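# Bend the rod into an arch seated in both sockets

## Task

Shape the rod into a standing arch whose two ends each sit in one of the board's two sockets, one end per socket.

## Robot and tools

Robot: two arms, left_arm and right_arm, each ending in a two-finger gripper. The scene frame has its origin at table-top height midway between the nominal bases, +x pointing out over the table, +z up, and left_arm on the +y side (arm names do not match image sides). Calibrated bases: left_arm at (+0.004, +0.262, 0) m, quat_wxyz (+1.000, 0, 0, +0.020); right_arm at (-0.024, -0.249, 0) m, quat_wxyz (+1.000, 0, 0, -0.003). A camera stand sits behind the arms. Loose objects may occasionally get a brief external shove.

Frames: every hand pose, velocity, target and wrist-camera pose is reported in that arm's own base frame. Fixed cameras and the table use the scene frame. Motion offsets run along each arm's base axes, and rotations pivot about the Hand target position. The fingers point along the gripper's +z axis and spread along its y axis; end_effector_position is the point between the pads, roughly 1 cm short of the tips. Printed positions and orientations can be off by a few centimetres, more when the arm reaches far.

Row layout (shared by execute_actions and move): one flat list of 14 numbers covering both arms, each in [-1, 1]: dx, dy, dz, rx, ry, rz, opening for left_arm, then the same seven for right_arm. Always give all 14 even if one arm stays put. dx..rz are an offset, not a pose: they count from that arm's Hand target as it stood when the action or move began. 1.0 equals 0.6 m of travel or 180 degrees; rx, ry, rz form a single rotation vector. A translation longer than 1.0 may be shortened. Opening is absolute: +1 fully open (0.094 m), -1 closed. Sending 0 for all six pose numbers re-requests the current Hand target; a 0 opening is a real command (half open), so repeat the present opening to keep a gripper unchanged.

execute_actions(actions, cameras): actions is a list of actions; each action is a table of up to 15 rows, one row per 1/30 s step. A short table keeps its final row for the rest of the 15 steps. All rows of one action count from the same start pose, so repeating an offset in a new action moves further. cameras: list of names, ["all"], or [] for none; omitted or null gives all images only when actions is empty. An unknown name invalidates the call. An empty actions list just reports state and images, plus fields normally omitted.

move(target, speed, blend, opening_speed, grip_force, blocking, cameras): drives each gripper along a straight line toward its offset. target is one 14-number row or a list of up to 15 rows; every row counts from the same starting Hand targets, not from the previous row. speed: top path speed in m/s, 0.002 to 2.9 (default 0.25), one value or one per target; turning is capped at twice that in rad/s. blend: corner rounding in metres for lists (0 means stop at each). opening_speed: rate of change of the commanded opening per second on the -1..1 scale, at least 0.2; use it to close gently. grip_force: per-pad force cap in newtons, 10 to 50, one value or one per arm; it persists, and lower values close slowly. blocking=false returns after about 0.5 s while the move continues. Moves run at most 10 s, do not avoid obstacles or the other arm, and faster moves lag and overshoot more. The result adds a move: line with the ending (done, off_target, moving, held, fault) and limits (paced = pose clipped, held = steps withheld).

wait(seconds 0 to 10, cameras): lets time pass while arms keep their last command; a running move continues. stop(cameras): brakes a running move. zoom_image(camera, region): enlarges [x0, y0, x1, y1] pixels of the newest image from cam_high, cam_low, cam_left_wrist or cam_right_wrist (each 504x504), at most 504 on a side. finished_scene(scene): ends the current scene for good, giving its number; the arch must stay in place with the robot let go.

Results: end_effector_position (m) and end_effector_quat_wxyz in base frame; Hand target (last commanded pose after clipping, the origin for the next offsets); Tool commands; grip_measured on the opening scale (reads up to ~2.5 mm wide when empty, a bit narrower than a squeezed part); grip_effort_nm, gripper motor effort, negative closing; Joint positions (last entry is finger opening in m); Joint torques (joints 1-3 wrap at ±28 N m); Joint velocities, possibly shown as within noise. Joint ranges in rad: waist -2.618..3.054, shoulder 0..3.142, elbow 0..3.142 (straight at 2.901), wrist pitch -1.571..1.571, wrist yaw -1.571..1.571, wrist roll -2.094..2.094. Orientation commands are clipped to 40 degrees from the measured one each step. Grippers often stop short or sag; check position and tilt after every move and send the remaining distance as a new offset.

Avoid: arms or grippers touching each other, or one gripper closing on the other's fingers; hard contacts or fast impacts with the table or fixtures; pushing well past a contact (send the target back past the gripper to release); dropping the rod or letting go while it moves; anything leaving the table; strain on wrist camera cables; paths near an arm's own base. Holding loads, stretched poses or unreachable targets heat motors: MOTOR HOT appears at 75 °C, and an OVER-TEMPERATURE FAULT folds and disables that arm.

Each tool is called after "Emit:" by a JSON object that holds its "api" and its "payload".

## Session

Emit:
{"api": "execute_actions", "payload": {"actions": []}}

Emit:
{"api": "zoom_image", "payload": {"camera": "cam_high", "region": [130, 170, 330, 450]}}

Scene clock: 0.00 s.
left_arm: end_effector_position=(+0.3938, +0.0227, +0.0755) grip_measured=+1.000 grip_effort_nm=n/a end_effector_quat_wxyz=(+0.560, -0.043, +0.827, -0.003) | right_arm: end_effector_position=(+0.4020, +0.0073, +0.1011) grip_measured=+1.000 grip_effort_nm=n/a end_effector_quat_wxyz=(+0.585, +0.001, +0.811, +0.020)
Joint positions: left_arm=[0.065 1.585 0.365 0.838 0.017 -0.049 0.094] | right_arm=[0.008 1.536 0.391 0.825 -0.024 0.026 0.094]
Joint velocities: within noise
Joint torques (N m): no reading
Heat: left arm: 34 °C; right arm: 31 °C.
Hand target: left_arm +0.3979, +0.0231, +0.0852; +0.572, -0.042, +0.819, -0.002 | right_arm +0.4030, +0.0073, +0.1034; +0.587, +0.001, +0.809, +0.020
Tool commands: left_gripper/opening=+1.0 right_gripper/opening=+1.0

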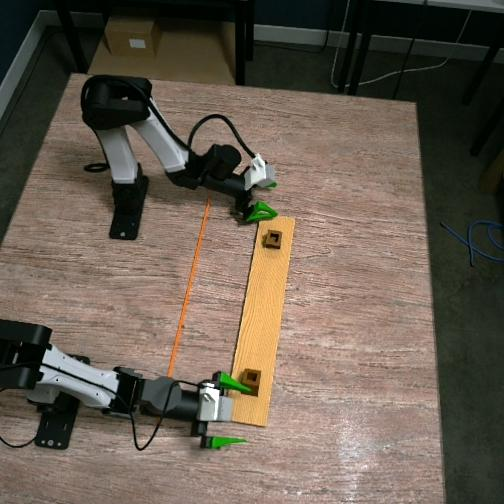

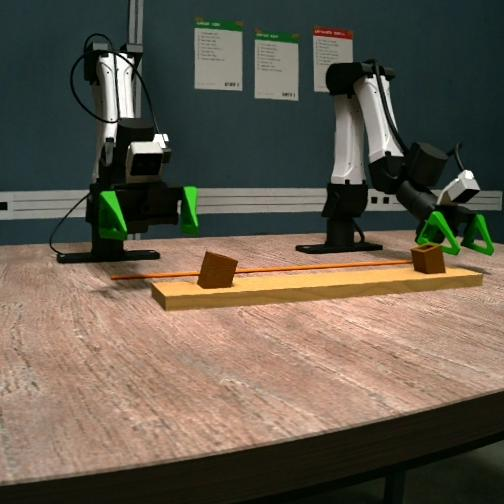

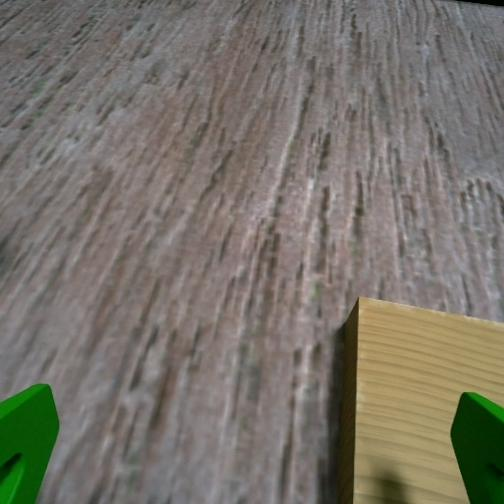

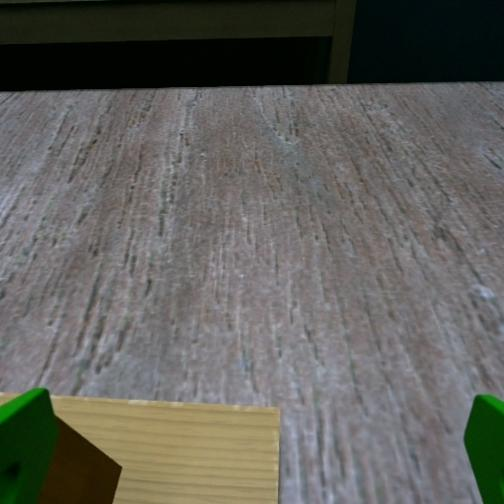

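Scaled by 1.800 from the camera's 504x504 image, which has a finer 720x720 frame.

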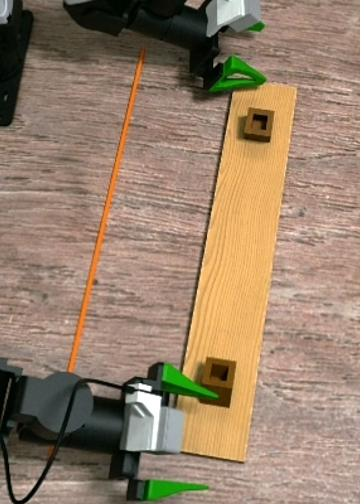

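Emit:
{"api": "move", "payload": {"target": [[-0.2665,-0.163,0.06,0.329,0.2895,-0.491,1,-0.305,0.005,0.03,-0.311,0.306,0.4145,1],[-0.2665,-0.163,-0.067,0.329,0.2895,-0.491,1,-0.305,0.005,-0.09,-0.311,0.306,0.4145,1]], "speed": 0.3, "blend": 0.02, "cameras": ["all"]}}

Scene clock: 11.97 s.
left_arm: end_effector_position=(+0.2381, -0.0740, +0.0456) grip_measured=+1.000 grip_effort_nm=0.02 end_effector_quat_wxyz=(+0.002, +0.740, +0.672, -0.002) | right_arm: end_effector_position=(+0.2215, +0.0102, +0.0558) grip_measured=+1.000 grip_effort_nm=-0.01 end_effector_quat_wxyz=(-0.007, +0.683, -0.731, +0.002)
Joint positions: left_arm=[-0.297 1.537 0.959 -0.991 0.006 1.37 0.094] | right_arm=[0.041 1.404 0.882 -1.036 -0.007 -1.462 0.094]
Joint torques (N m): left_arm=[-0.27 -4.31 5.46 0.31 0.18 0.16] | right_arm=[0.75 -3.36 5.56 0.54 0.07 -0.07]
Heat: left arm: 35 °C; right arm: 33 °C.
Hand target: left_arm +0.2381, -0.0747, +0.0450; +0.000, +0.748, +0.663, +0.000 | right_arm +0.2201, +0.0103, +0.0495; +0.001, +0.689, -0.724, +0.000
Off the commanded pose: left_arm 0.001 m, 1 deg | right_arm 0.006 m, 1 deg.
move: done

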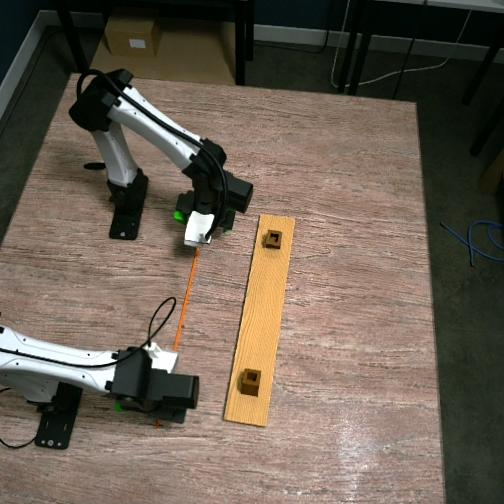

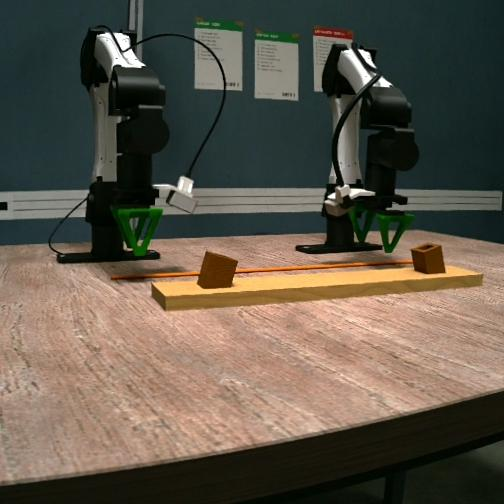

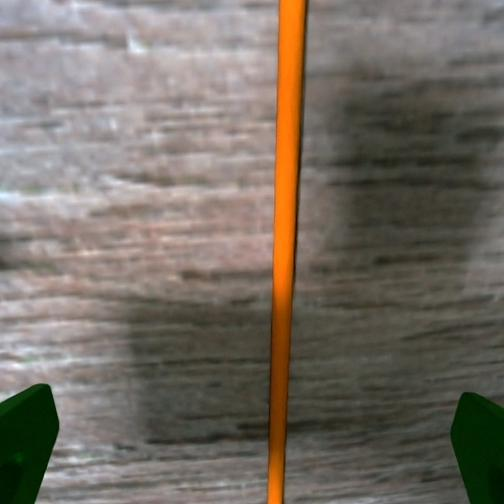

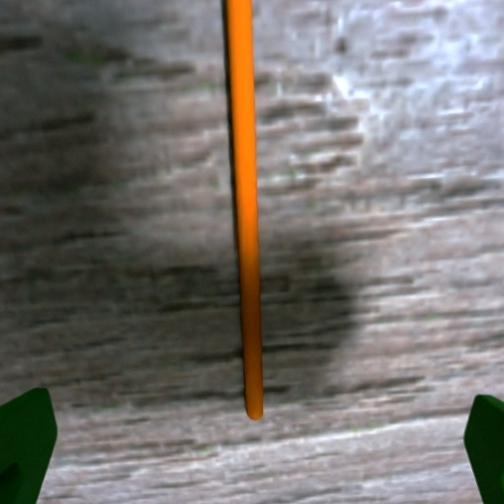

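Emit:
{"api": "move", "payload": {"target": [-0.009,0,-0.056,0,0,-0.009,1,0,0,-0.073,0,0,0.008,1], "speed": 0.07, "cameras": ["cam_low","cam_left_wrist","cam_right_wrist"]}}

Emit:
{"api": "zoom_image", "payload": {"camera": "cam_low", "region": [90, 210, 210, 300]}}

Scene clock: 16.03 s.
left_arm: end_effector_position=(+0.2345, -0.0743, +0.0139) grip_measured=+1.000 grip_effort_nm=0.02 end_effector_quat_wxyz=(+0.005, +0.750, +0.662, +0.000) | right_arm: end_effector_position=(+0.2236, +0.0102, +0.0125) grip_measured=+1.000 grip_effort_nm=-0.01 end_effector_quat_wxyz=(-0.008, +0.692, -0.722, +0.003)
Joint positions: left_arm=[-0.303 1.569 0.853 -0.845 0.006 1.392 0.094] | right_arm=[0.041 1.479 0.761 -0.837 -0.006 -1.487 0.094]
Joint torques (N m): left_arm=[-0.35 -3.99 4.85 0.31 0.19 0.15] | right_arm=[0.72 -3.58 4.92 0.53 0.07 -0.08]
Heat: left arm: 35 °C; right arm: 33 °C.
Hand target: left_arm +0.2328, -0.0748, +0.0115; +0.000, +0.758, +0.652, +0.000 | right_arm +0.2200, +0.0102, +0.0056; +0.001, +0.698, -0.716, +0.000
Off the commanded pose: left_arm 0.003 m, 2 deg | right_arm 0.008 m, 1 deg.
move: done
Images, in order (width x height): cam_low 504x504, cam_left_wrist 504x504, cam_right_wrist 504x504.

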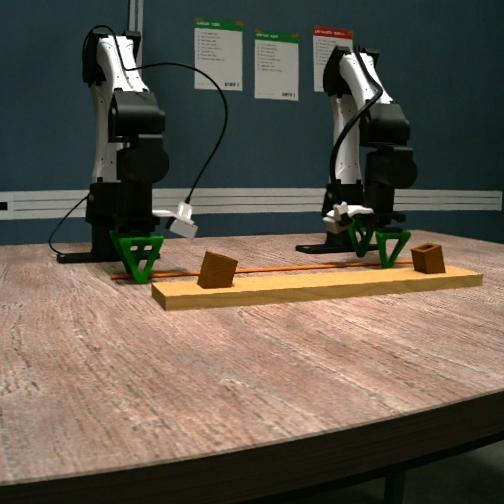

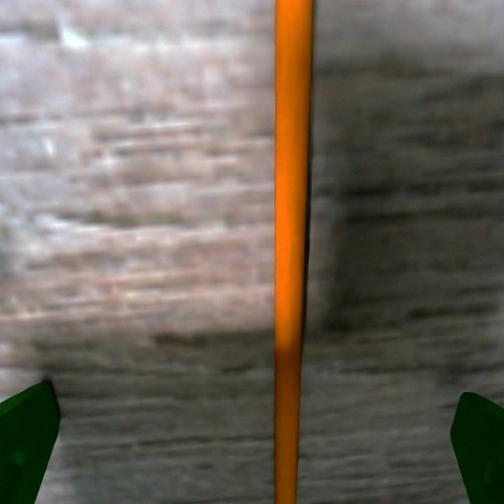

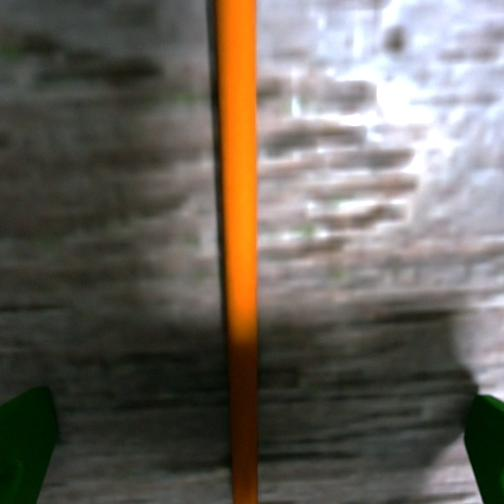

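Scaled by 4.200 from the camera's 504x504 image, which has a finer 720x720 frame.

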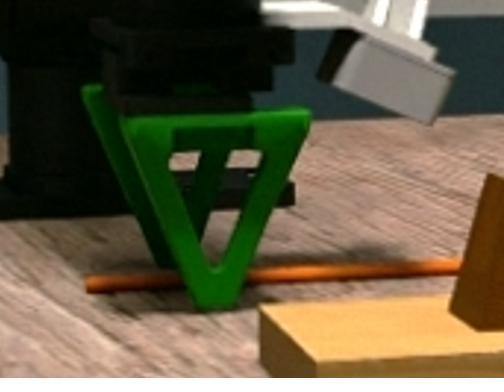

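Emit:
{"api": "move", "payload": {"target": [-0.01,0,-0.002,0,0,0,-1,-0.005,0,0,0,0,0.006,-1], "speed": 0.03, "opening_speed": 1, "cameras": ["cam_left_wrist","cam_right_wrist","cam_low"]}}

Scene clock: 19.43 s.
left_arm: end_effector_position=(+0.2323, -0.0742, +0.0089) grip_measured=-0.914 grip_effort_nm=-1.00 end_effector_quat_wxyz=(+0.005, +0.752, +0.660, +0.003) | right_arm: end_effector_position=(+0.2212, +0.0101, +0.0111) grip_measured=-0.893 grip_effort_nm=-1.02 end_effector_quat_wxyz=(-0.006, +0.699, -0.715, +0.001)
Joint positions: left_arm=[-0.309 1.569 0.83 -0.821 0.001 1.392 0.004] | right_arm=[0.041 1.479 0.755 -0.838 -0.006 -1.506 0.005]
Joint torques (N m): left_arm=[-0.44 -5.49 4.63 0.13 0.24 0.06] | right_arm=[0.77 -4.71 4.45 0.49 0.07 -0.07]
Heat: left arm: 35 °C; right arm: 33 °C.
Hand target: left_arm +0.2266, -0.0747, +0.0102; +0.000, +0.758, +0.653, +0.000 | right_arm +0.2170, +0.0102, +0.0056; +0.001, +0.705, -0.709, +0.000
Off the commanded pose: left_arm 0.006 m, 1 deg | right_arm 0.007 m, 1 deg.
move: done
Images, in order (width x height): cam_low 504x504, cam_left_wrist 504x504, cam_right_wrist 504x504.

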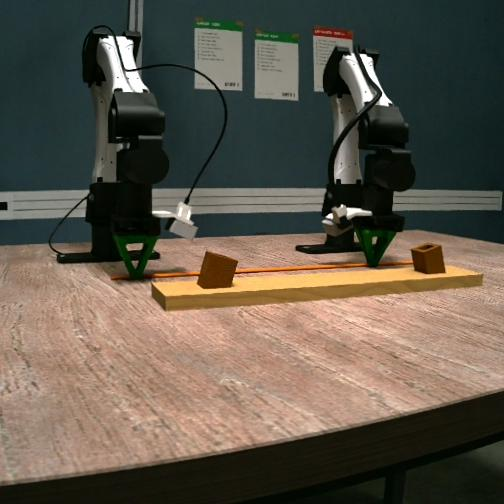

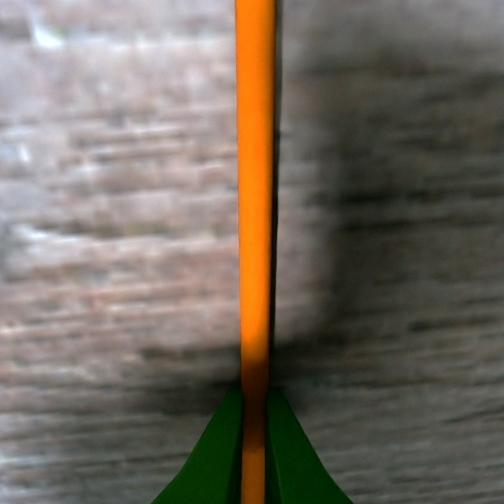

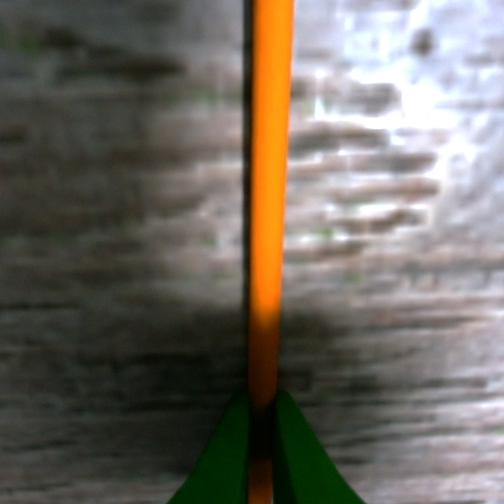

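Emit:
{"api": "move", "payload": {"target": [[0,0,0.067,0,0,0,-1,0,0,0.073,0,0,0,-1],[0.1,-0.004,0.37,-0.0113,-0.0825,0,-1,0.1,0.0006,0.375,-0.0075,-0.083,0,-1]], "speed": 0.2, "blend": 0.02, "cameras": ["all"]}}

Scene clock: 31.63 s.
left_arm: end_effector_position=(+0.2875, -0.0789, +0.2289) grip_measured=-0.914 grip_effort_nm=-1.01 end_effector_quat_wxyz=(+0.101, +0.747, +0.652, +0.088) | right_arm: end_effector_position=(+0.2757, +0.0085, +0.2290) grip_measured=-0.894 grip_effort_nm=-1.04 end_effector_quat_wxyz=(-0.086, +0.696, -0.705, +0.104)
Joint positions: left_arm=[-0.292 1.487 1.619 -1.437 -0.041 1.42 0.004] | right_arm=[0.057 1.404 1.547 -1.446 0.041 -1.506 0.005]
Joint torques (N m): left_arm=[0.95 -3.89 7.6 0.57 0.25 0.16] | right_arm=[0.8 -3.51 9.02 0.7 0.03 0.06]
Heat: left arm: 35 °C; right arm: 34 °C.
Hand target: left_arm +0.2867, -0.0771, +0.2322; +0.097, +0.751, +0.647, +0.086 | right_arm +0.2770, +0.0105, +0.2307; -0.083, +0.699, -0.703, +0.100
Off the commanded pose: left_arm 0.004 m, 1 deg | right_arm 0.003 m, 1 deg.
move: done

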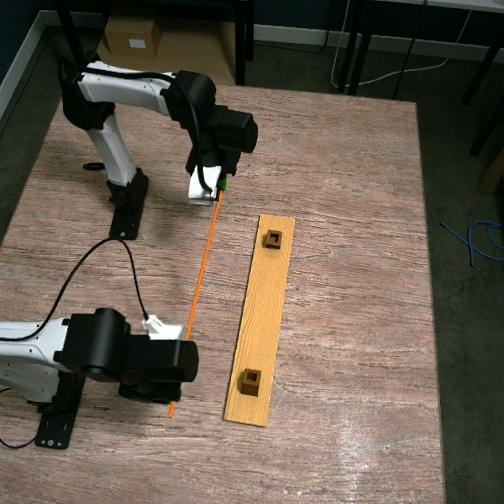

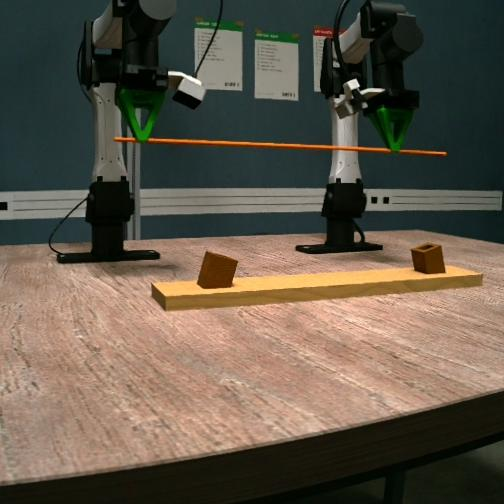

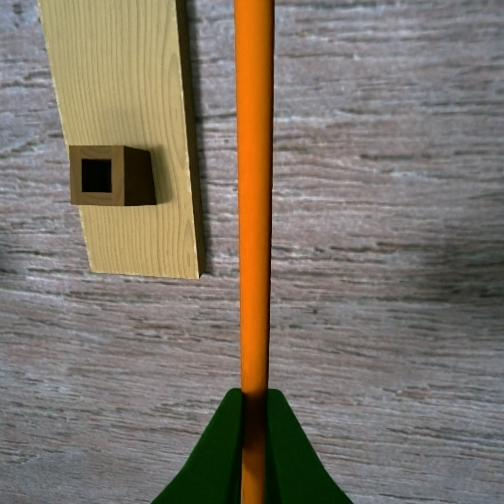

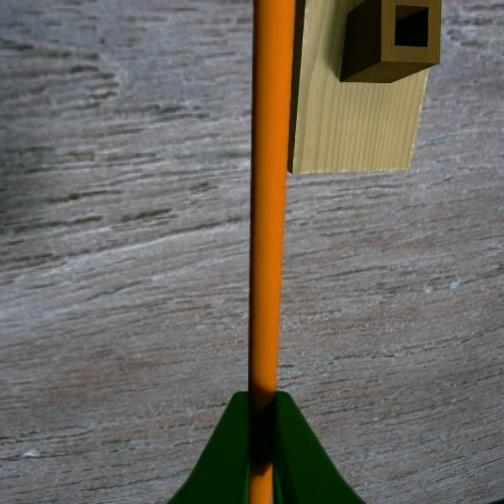

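Emit:
{"api": "move", "payload": {"target": [[0.0643,-0.0225,0,-0.165,0.0227,0,-1,0.0688,0.0203,0,0.166,-0.015,0,-1],[0.1195,-0.1045,0,-0.3025,0.0416,0,-1,0.142,0.0995,0,0.304,-0.0275,0,-1]], "speed": 0.15, "blend": 0.005, "cameras": ["all"]}}

Emit:
{"api": "zoom_image", "payload": {"camera": "cam_low", "region": [100, 60, 440, 300]}}

Emit:
{"api": "zoom_image", "payload": {"camera": "cam_high", "region": [140, 150, 320, 430]}}

Scene clock: 43.90 s.
left_arm: end_effector_position=(+0.3666, -0.1160, +0.2212) grip_measured=-0.914 grip_effort_nm=-1.00 end_effector_quat_wxyz=(+0.366, +0.633, +0.646, -0.219) | right_arm: end_effector_position=(+0.3690, +0.0429, +0.2299) grip_measured=-0.894 grip_effort_nm=-1.04 end_effector_quat_wxyz=(+0.405, -0.581, +0.691, +0.144)
Joint positions: left_arm=[0.041 1.736 1.614 -1.193 0.854 1.474 0.004] | right_arm=[-0.24 1.627 1.516 -1.121 -0.839 -1.488 0.005]
Joint torques (N m): left_arm=[-2.24 -6.65 5.59 0.62 1.75 -0.13] | right_arm=[2.91 -6.71 5.44 0.64 -1.45 0.1]
Heat: left arm: 36 °C; right arm: 36 °C.
Hand target: left_arm +0.3584, -0.1399, +0.2323; +0.389, +0.627, +0.620, -0.267 | right_arm +0.3621, +0.0703, +0.2307; +0.424, -0.578, +0.667, +0.205
Off the commanded pose: left_arm 0.027 m, 7 deg | right_arm 0.028 m, 8 deg.
move: off_target (left_arm, right_arm)

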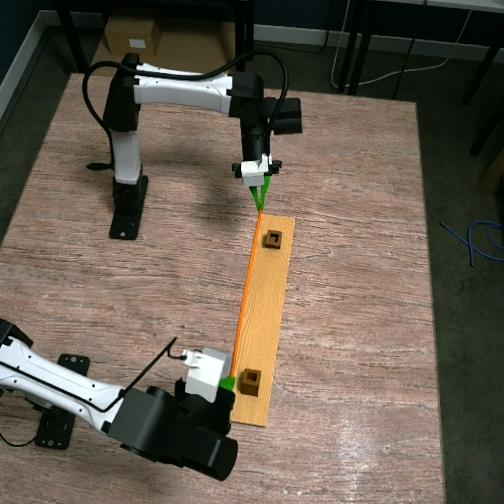

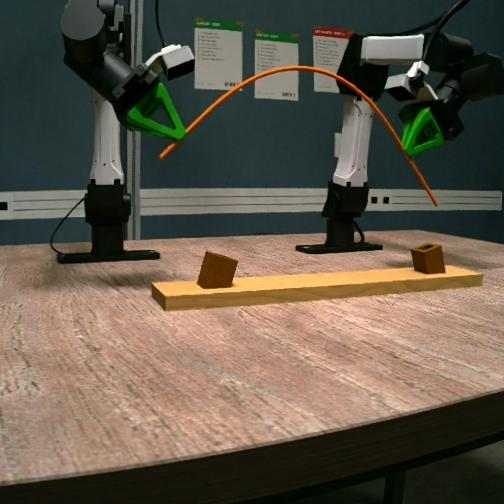

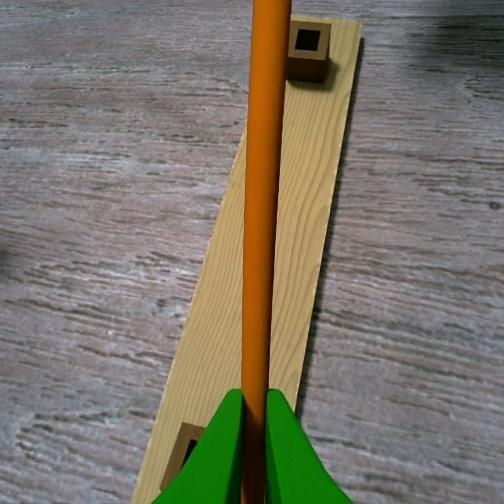

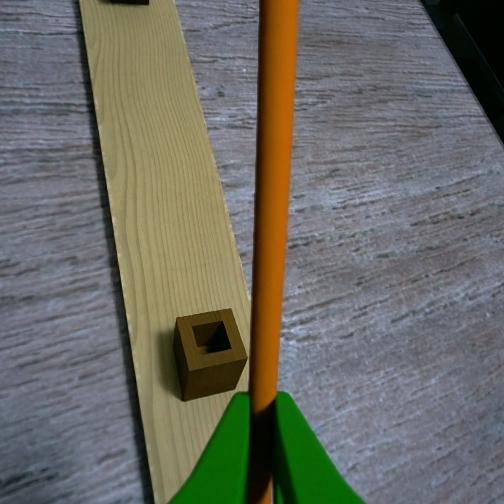

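Scaled by 1.482 from the camera's 504x504 image, which has a finer 720x720 frame.

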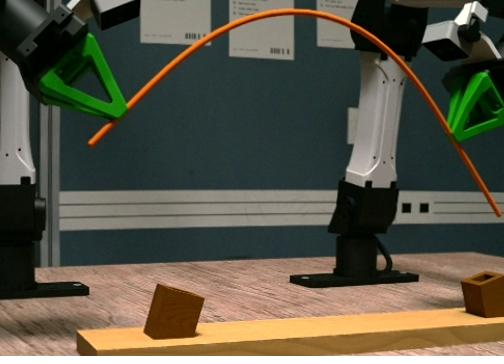

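Scaled by 1.800 from the camera's 504x504 image, which has a finer 720x720 frame.

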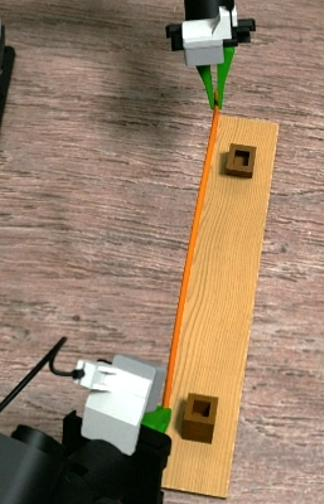

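Emit:
{"api": "move", "payload": {"target": [[-0.0045,-0.033,0,-0.03,0.004,0,-1,0.003,0.033,0,0.03,-0.0027,0,-1],[-0.008,-0.058,0,-0.0495,0.0068,0,-1,0.0052,0.058,0,0.05,-0.0045,0,-1]], "speed": 0.08, "blend": 0.005, "cameras": ["all"]}}

Emit:
{"api": "zoom_image", "payload": {"camera": "cam_low", "region": [100, 60, 440, 300]}}

Emit:
{"api": "zoom_image", "payload": {"camera": "cam_high", "region": [140, 150, 320, 430]}}

Scene clock: 49.07 s.
left_arm: end_effector_position=(+0.3708, -0.1446, +0.2050) grip_measured=-0.914 grip_effort_nm=-1.01 end_effector_quat_wxyz=(+0.404, +0.581, +0.647, -0.285) | right_arm: end_effector_position=(+0.3823, +0.0735, +0.2133) grip_measured=-0.894 grip_effort_nm=-1.04 end_effector_quat_wxyz=(+0.453, -0.532, +0.684, +0.210)
Joint positions: left_arm=[0.003 1.723 1.44 -0.936 0.994 1.276 0.004] | right_arm=[-0.19 1.627 1.348 -0.841 -0.979 -1.269 0.005]
Joint torques (N m): left_arm=[-4.34 -10.24 5.86 0.87 1.7 -0.12] | right_arm=[4.26 -12.1 5.59 0.92 -1.32 0.06]
Heat: left arm: 36 °C; right arm: 36 °C.
Hand target: left_arm +0.3536, -0.1747, +0.2323; +0.430, +0.592, +0.601, -0.320 | right_arm +0.3654, +0.1050, +0.2307; +0.473, -0.544, +0.645, +0.253
Off the commanded pose: left_arm 0.044 m, 7 deg | right_arm 0.040 m, 7 deg.
move: off_target (left_arm, right_arm)

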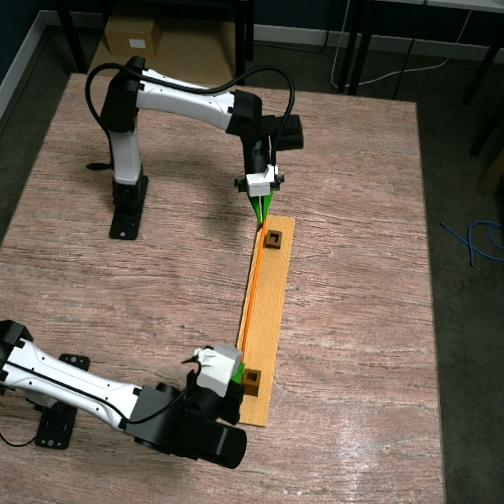

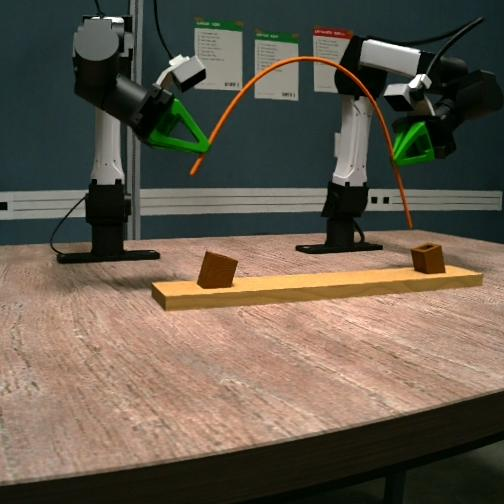

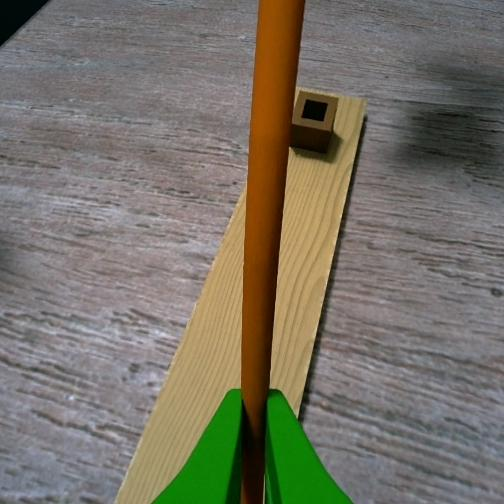

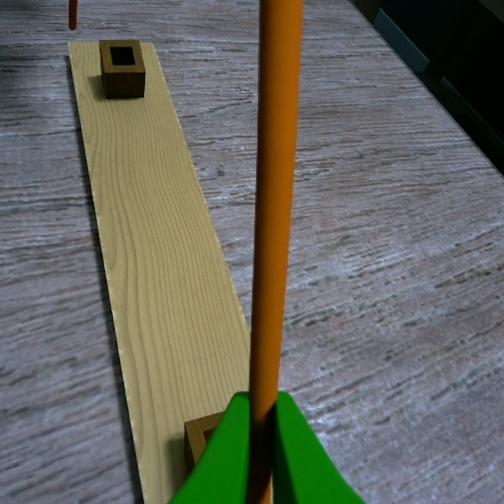

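Scaled by 1.482 from the camera's 504x504 image, which has a finer 720x720 frame.

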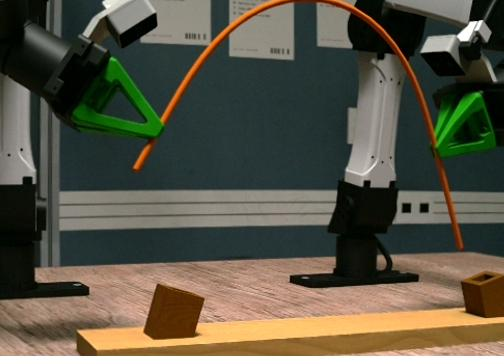

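Scaled by 1.800 from the camera's 504x504 image, which has a finer 720x720 frame.

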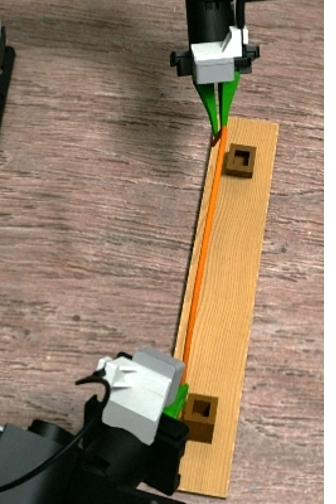

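Emit:
{"api": "move", "payload": {"target": [0.048,0.006,-0.133,-0.0275,0.0038,0,-1,0.052,0.058,-0.133,0.028,-0.0025,0,-1], "speed": 0.08, "cameras": ["all"]}}

Emit:
{"api": "zoom_image", "payload": {"camera": "cam_low", "region": [100, 90, 480, 320]}}

Emit:
{"api": "zoom_image", "payload": {"camera": "cam_high", "region": [140, 150, 320, 430]}}

Scene clock: 58.73 s.
left_arm: end_effector_position=(+0.3922, -0.1524, +0.1440) grip_measured=-0.914 grip_effort_nm=-1.01 end_effector_quat_wxyz=(+0.442, +0.571, +0.618, -0.312) | right_arm: end_effector_position=(+0.4149, +0.1068, +0.1553) grip_measured=-0.894 grip_effort_nm=-1.04 end_effector_quat_wxyz=(+0.504, -0.510, +0.663, +0.216)
Joint positions: left_arm=[0.007 1.844 1.266 -0.576 1.099 1.241 0.004] | right_arm=[-0.096 1.704 1.073 -0.193 -0.997 -0.987 0.005]
Joint torques (N m): left_arm=[-2.33 -7.24 5.48 0.98 1.51 -0.1] | right_arm=[4.56 -7.23 5.56 1.35 -1.23 0.04]
Heat: left arm: 37 °C; right arm: 36 °C.
Hand target: left_arm +0.3824, -0.1711, +0.1525; +0.452, +0.571, +0.589, -0.350 | right_arm +0.3966, +0.1399, +0.1509; +0.499, -0.524, +0.632, +0.279
Off the commanded pose: left_arm 0.023 m, 6 deg | right_arm 0.038 m, 8 deg.
move: off_target (left_arm, right_arm)

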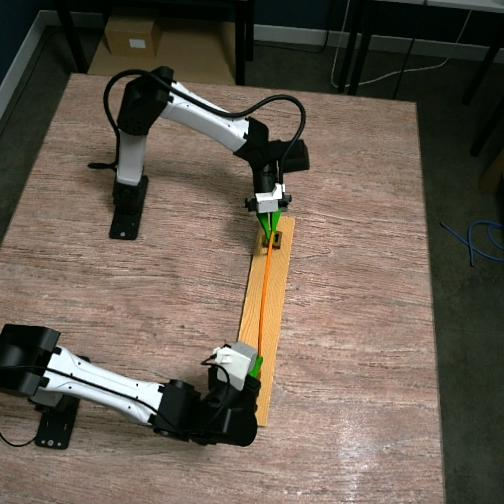

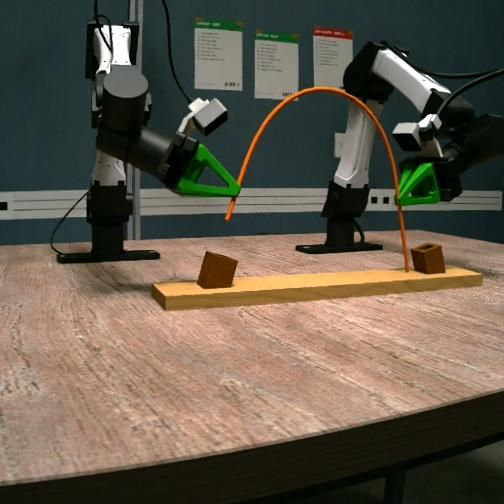

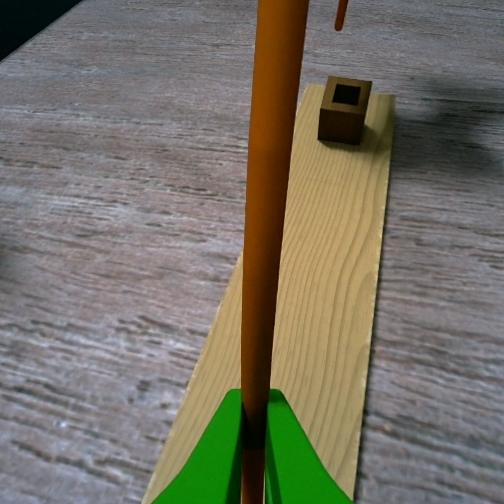

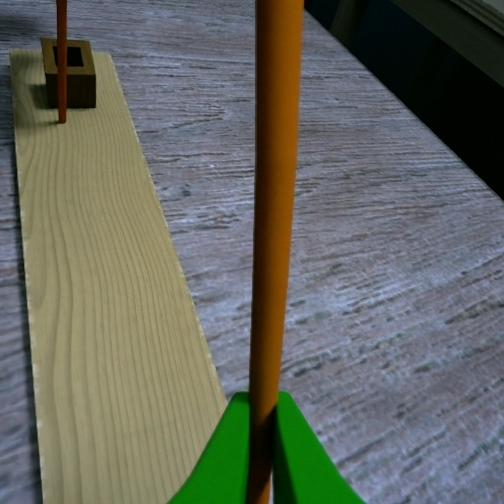

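Scaled by 1.326 from the camera's 504x504 image, which has a finer 720x720 frame.

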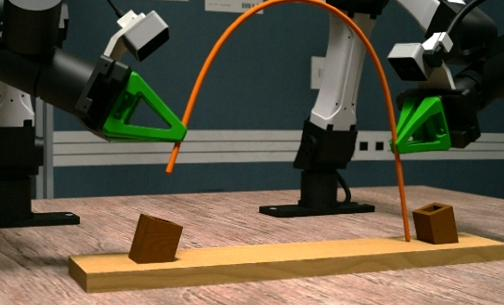

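Scaled by 1.800 from the camera's 504x504 image, which has a finer 720x720 frame.

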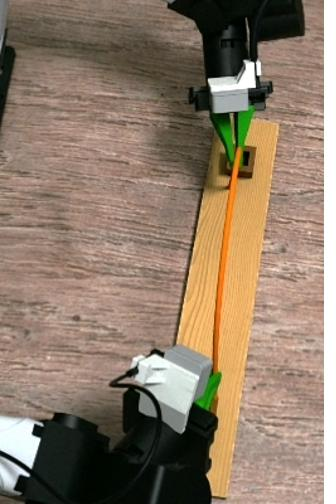

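Emit:
{"api": "move", "payload": {"target": [0.0186,0.046,0,0,0,-0.018,-1,-0.02,-0.0167,0,0,0,-0.018,-1], "speed": 0.06, "cameras": ["all"]}}

Emit:
{"api": "zoom_image", "payload": {"camera": "cam_low", "region": [180, 180, 480, 320]}}

Emit:
{"api": "zoom_image", "payload": {"camera": "cam_high", "region": [200, 180, 320, 430]}}

Scene clock: 66.27 s.
left_arm: end_effector_position=(+0.3970, -0.1332, +0.1409) grip_measured=-0.914 grip_effort_nm=-1.01 end_effector_quat_wxyz=(+0.432, +0.591, +0.593, -0.335) | right_arm: end_effector_position=(+0.4005, +0.1082, +0.1365) grip_measured=-0.894 grip_effort_nm=-1.04 end_effector_quat_wxyz=(+0.496, -0.492, +0.677, +0.231)
Joint positions: left_arm=[0.066 1.982 1.454 -0.905 1.153 1.544 0.004] | right_arm=[-0.096 1.685 0.972 -0.118 -0.997 -0.936 0.005]
Joint torques (N m): left_arm=[-0.88 -7.79 7.73 0.1 1.36 0.13] | right_arm=[2.97 -12.12 5.46 1.43 -1.02 0.13]
Heat: left arm: 37 °C; right arm: 35 °C.
Hand target: left_arm +0.3936, -0.1434, +0.1525; +0.442, +0.588, +0.573, -0.362 | right_arm +0.3845, +0.1299, +0.1509; +0.506, -0.506, +0.646, +0.264
Off the commanded pose: left_arm 0.016 m, 4 deg | right_arm 0.031 m, 6 deg.
move: off_target (left_arm, right_arm)

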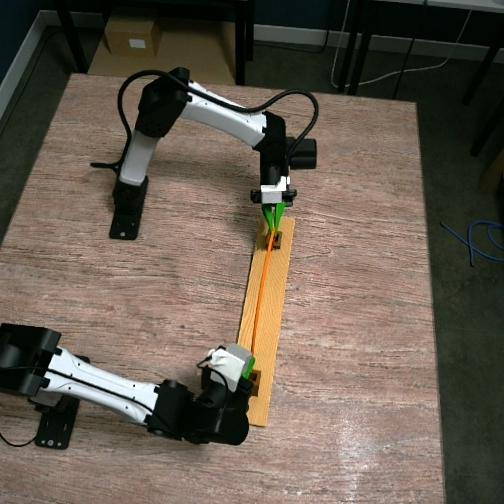

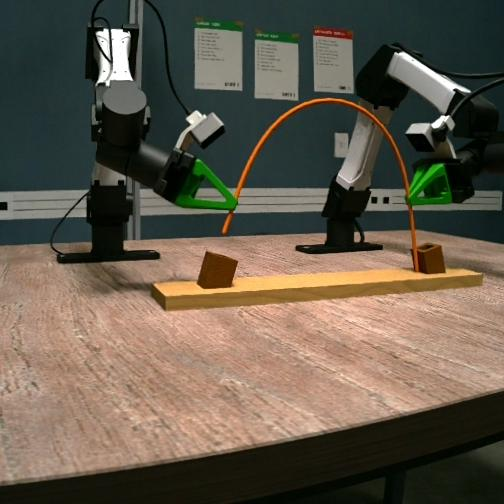

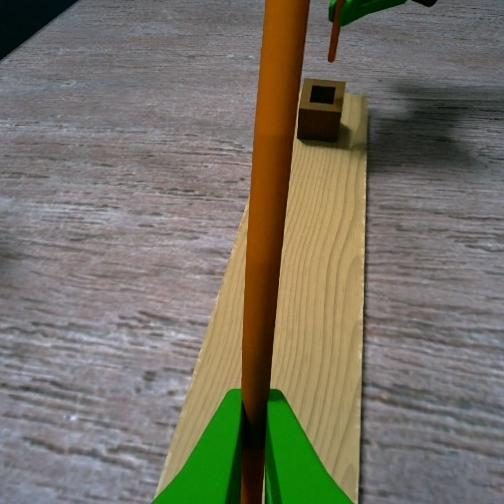

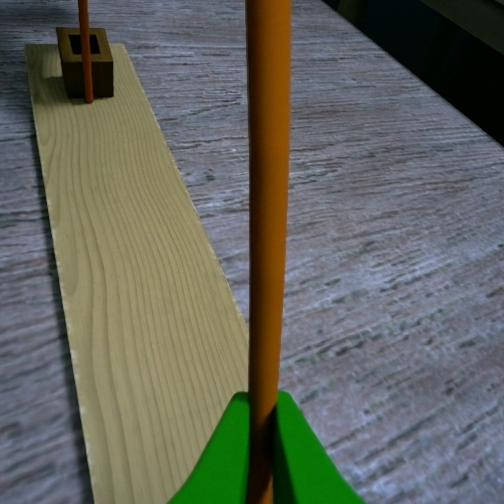

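Scaled by 1.680 from the camera's 504x504 image, which has a finer 720x720 frame.

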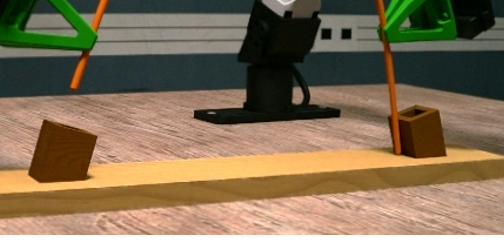

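Scaled by 2.016 from the camera's 504x504 image, which has a finer 720x720 frame.

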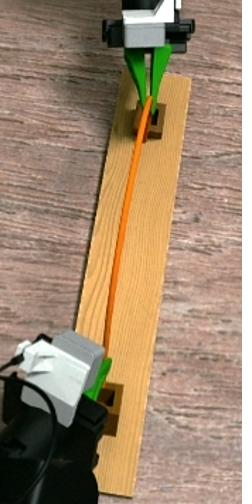

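Emit:
{"api": "move", "payload": {"target": [[0,-0.03,0.02,0,0,0,-1,0,-0.01,0,0,0,0,-1],[0,-0.02,0.09,0,0,0,-1,0,-0.02,0.0,0,0,0,-1]], "speed": 0.06, "blend": 0.01, "cameras": ["all"]}}

Emit:
{"api": "zoom_image", "payload": {"camera": "cam_low", "region": [180, 180, 480, 320]}}

Emit:
{"api": "zoom_image", "payload": {"camera": "cam_high", "region": [200, 180, 320, 430]}}

Scene clock: 74.33 s.
left_arm: end_effector_position=(+0.4033, -0.1369, +0.1716) grip_measured=-0.914 grip_effort_nm=-1.01 end_effector_quat_wxyz=(+0.419, +0.578, +0.608, -0.347) | right_arm: end_effector_position=(+0.3978, +0.1027, +0.1364) grip_measured=-0.894 grip_effort_nm=-1.04 end_effector_quat_wxyz=(+0.497, -0.490, +0.677, +0.236)
Joint positions: left_arm=[0.054 1.982 1.584 -1.03 1.146 1.482 0.004] | right_arm=[-0.116 1.685 0.972 -0.141 -1.019 -0.956 0.005]
Joint torques (N m): left_arm=[-2.54 -12.45 8.27 0.1 1.4 0.07] | right_arm=[1.66 -11.4 6.9 1.13 -1.02 -0.15]
Heat: left arm: 37 °C; right arm: 37 °C.
Hand target: left_arm +0.3935, -0.1555, +0.2065; +0.442, +0.588, +0.573, -0.362 | right_arm +0.3846, +0.1178, +0.1509; +0.506, -0.506, +0.646, +0.264
Off the commanded pose: left_arm 0.041 m, 5 deg | right_arm 0.025 m, 5 deg.
move: off_target (left_arm, right_arm)

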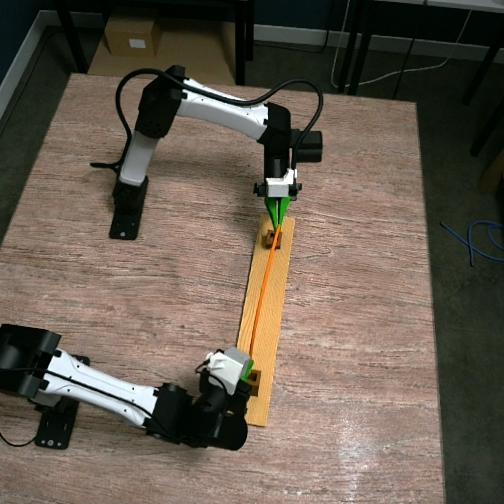

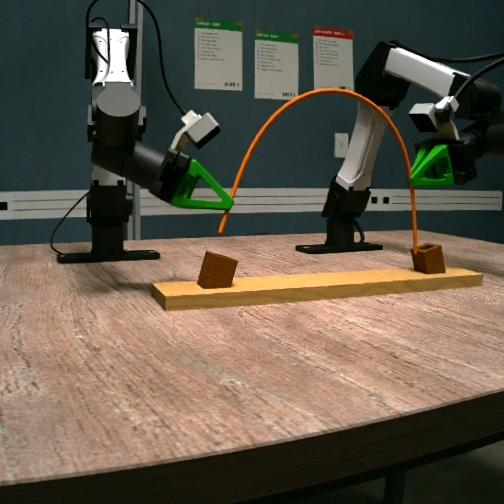

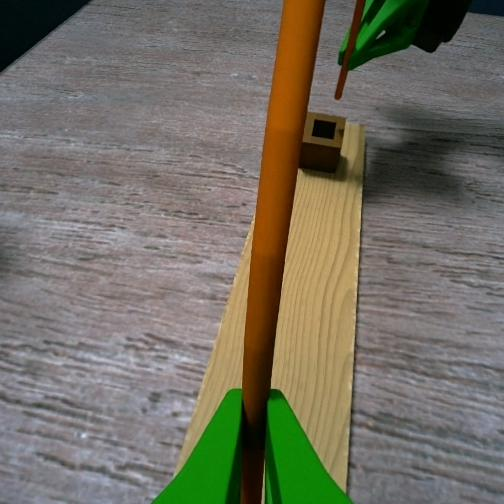

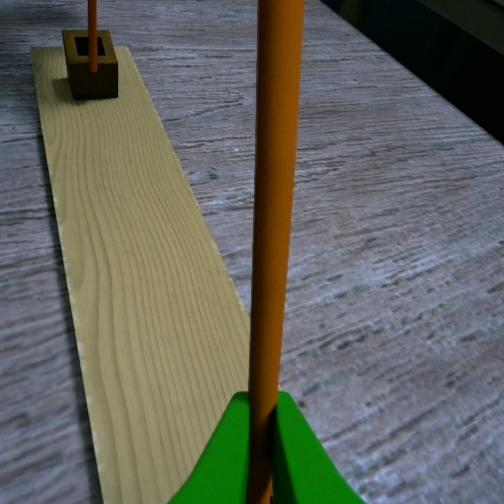

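Scaled by 1.680 from the camera's 504x504 image, which has a finer 720x720 frame.

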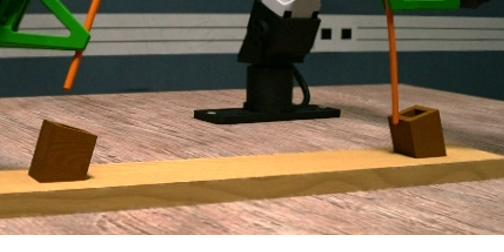

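Scaled by 2.016 from the camera's 504x504 image, which has a finer 720x720 frame.

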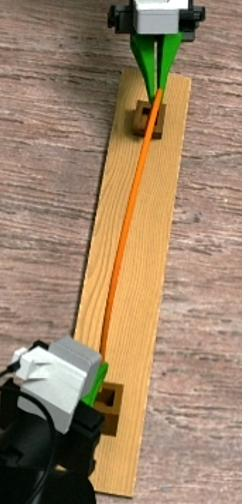

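Emit:
{"api": "move", "payload": {"target": [[0,0,0.065,0,0,0,-1,0.013,0,0.0,0,0,0,-1],[0,0.034,0.065,0,0,0,-1,0.013,0,0.0,0,0,0,-1]], "speed": 0.06, "blend": 0.01, "cameras": ["all"]}}

Emit:
{"api": "zoom_image", "payload": {"camera": "cam_low", "region": [180, 180, 480, 320]}}

Emit:
{"api": "zoom_image", "payload": {"camera": "cam_high", "region": [200, 180, 320, 430]}}

Scene clock: 80.03 s.
left_arm: end_effector_position=(+0.3992, -0.1203, +0.2366) grip_measured=-0.914 grip_effort_nm=-1.01 end_effector_quat_wxyz=(+0.437, +0.591, +0.592, -0.331) | right_arm: end_effector_position=(+0.3962, +0.0998, +0.1326) grip_measured=-0.894 grip_effort_nm=-1.04 end_effector_quat_wxyz=(+0.488, -0.484, +0.686, +0.238)
Joint positions: left_arm=[0.1 1.966 1.815 -1.333 1.159 1.613 0.004] | right_arm=[-0.122 1.685 0.972 -0.166 -1.009 -0.957 0.005]
Joint torques (N m): left_arm=[-1.92 -7.45 7.41 -0.01 1.32 0.1] | right_arm=[2.25 -9.02 9.43 1.3 -1.14 -0.13]
Heat: left arm: 38 °C; right arm: 37 °C.
Hand target: left_arm +0.3936, -0.1351, +0.2455; +0.442, +0.588, +0.573, -0.362 | right_arm +0.3923, +0.1179, +0.1510; +0.507, -0.506, +0.646, +0.264
Off the commanded pose: left_arm 0.018 m, 4 deg | right_arm 0.026 m, 6 deg.
move: off_target (left_arm, right_arm)

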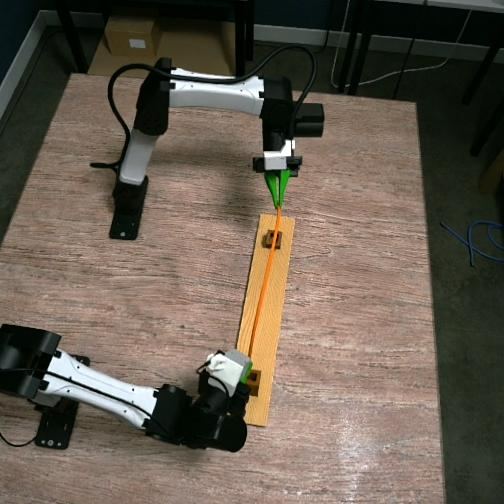

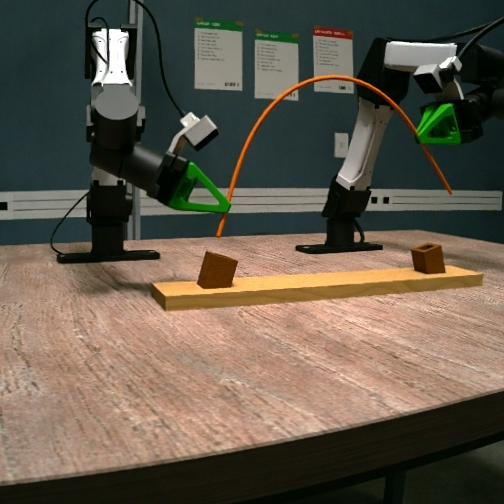

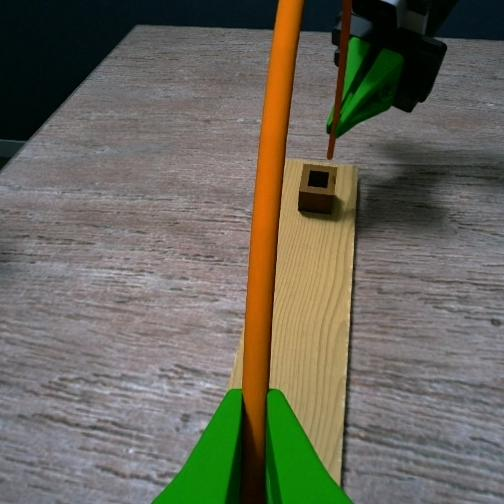

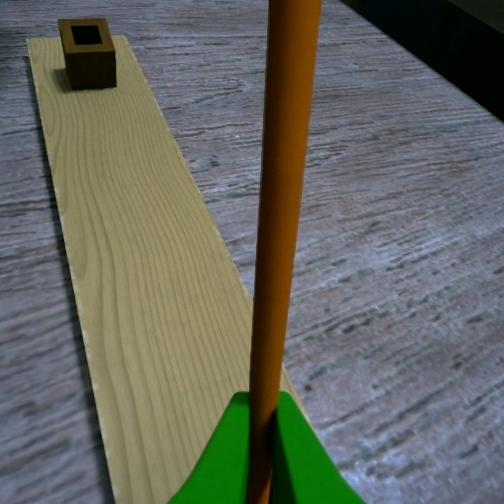

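Scaled by 1.680 from the camera's 504x504 image, which has a finer 720x720 frame.

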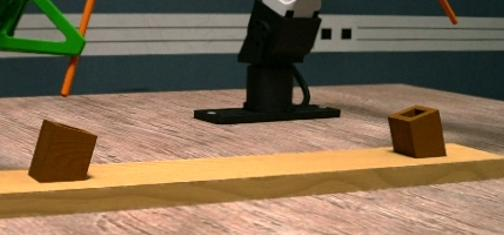

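Scaled by 2.016 from the camera's 504x504 image, which has a finer 720x720 frame.

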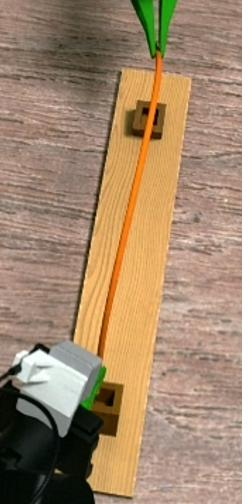

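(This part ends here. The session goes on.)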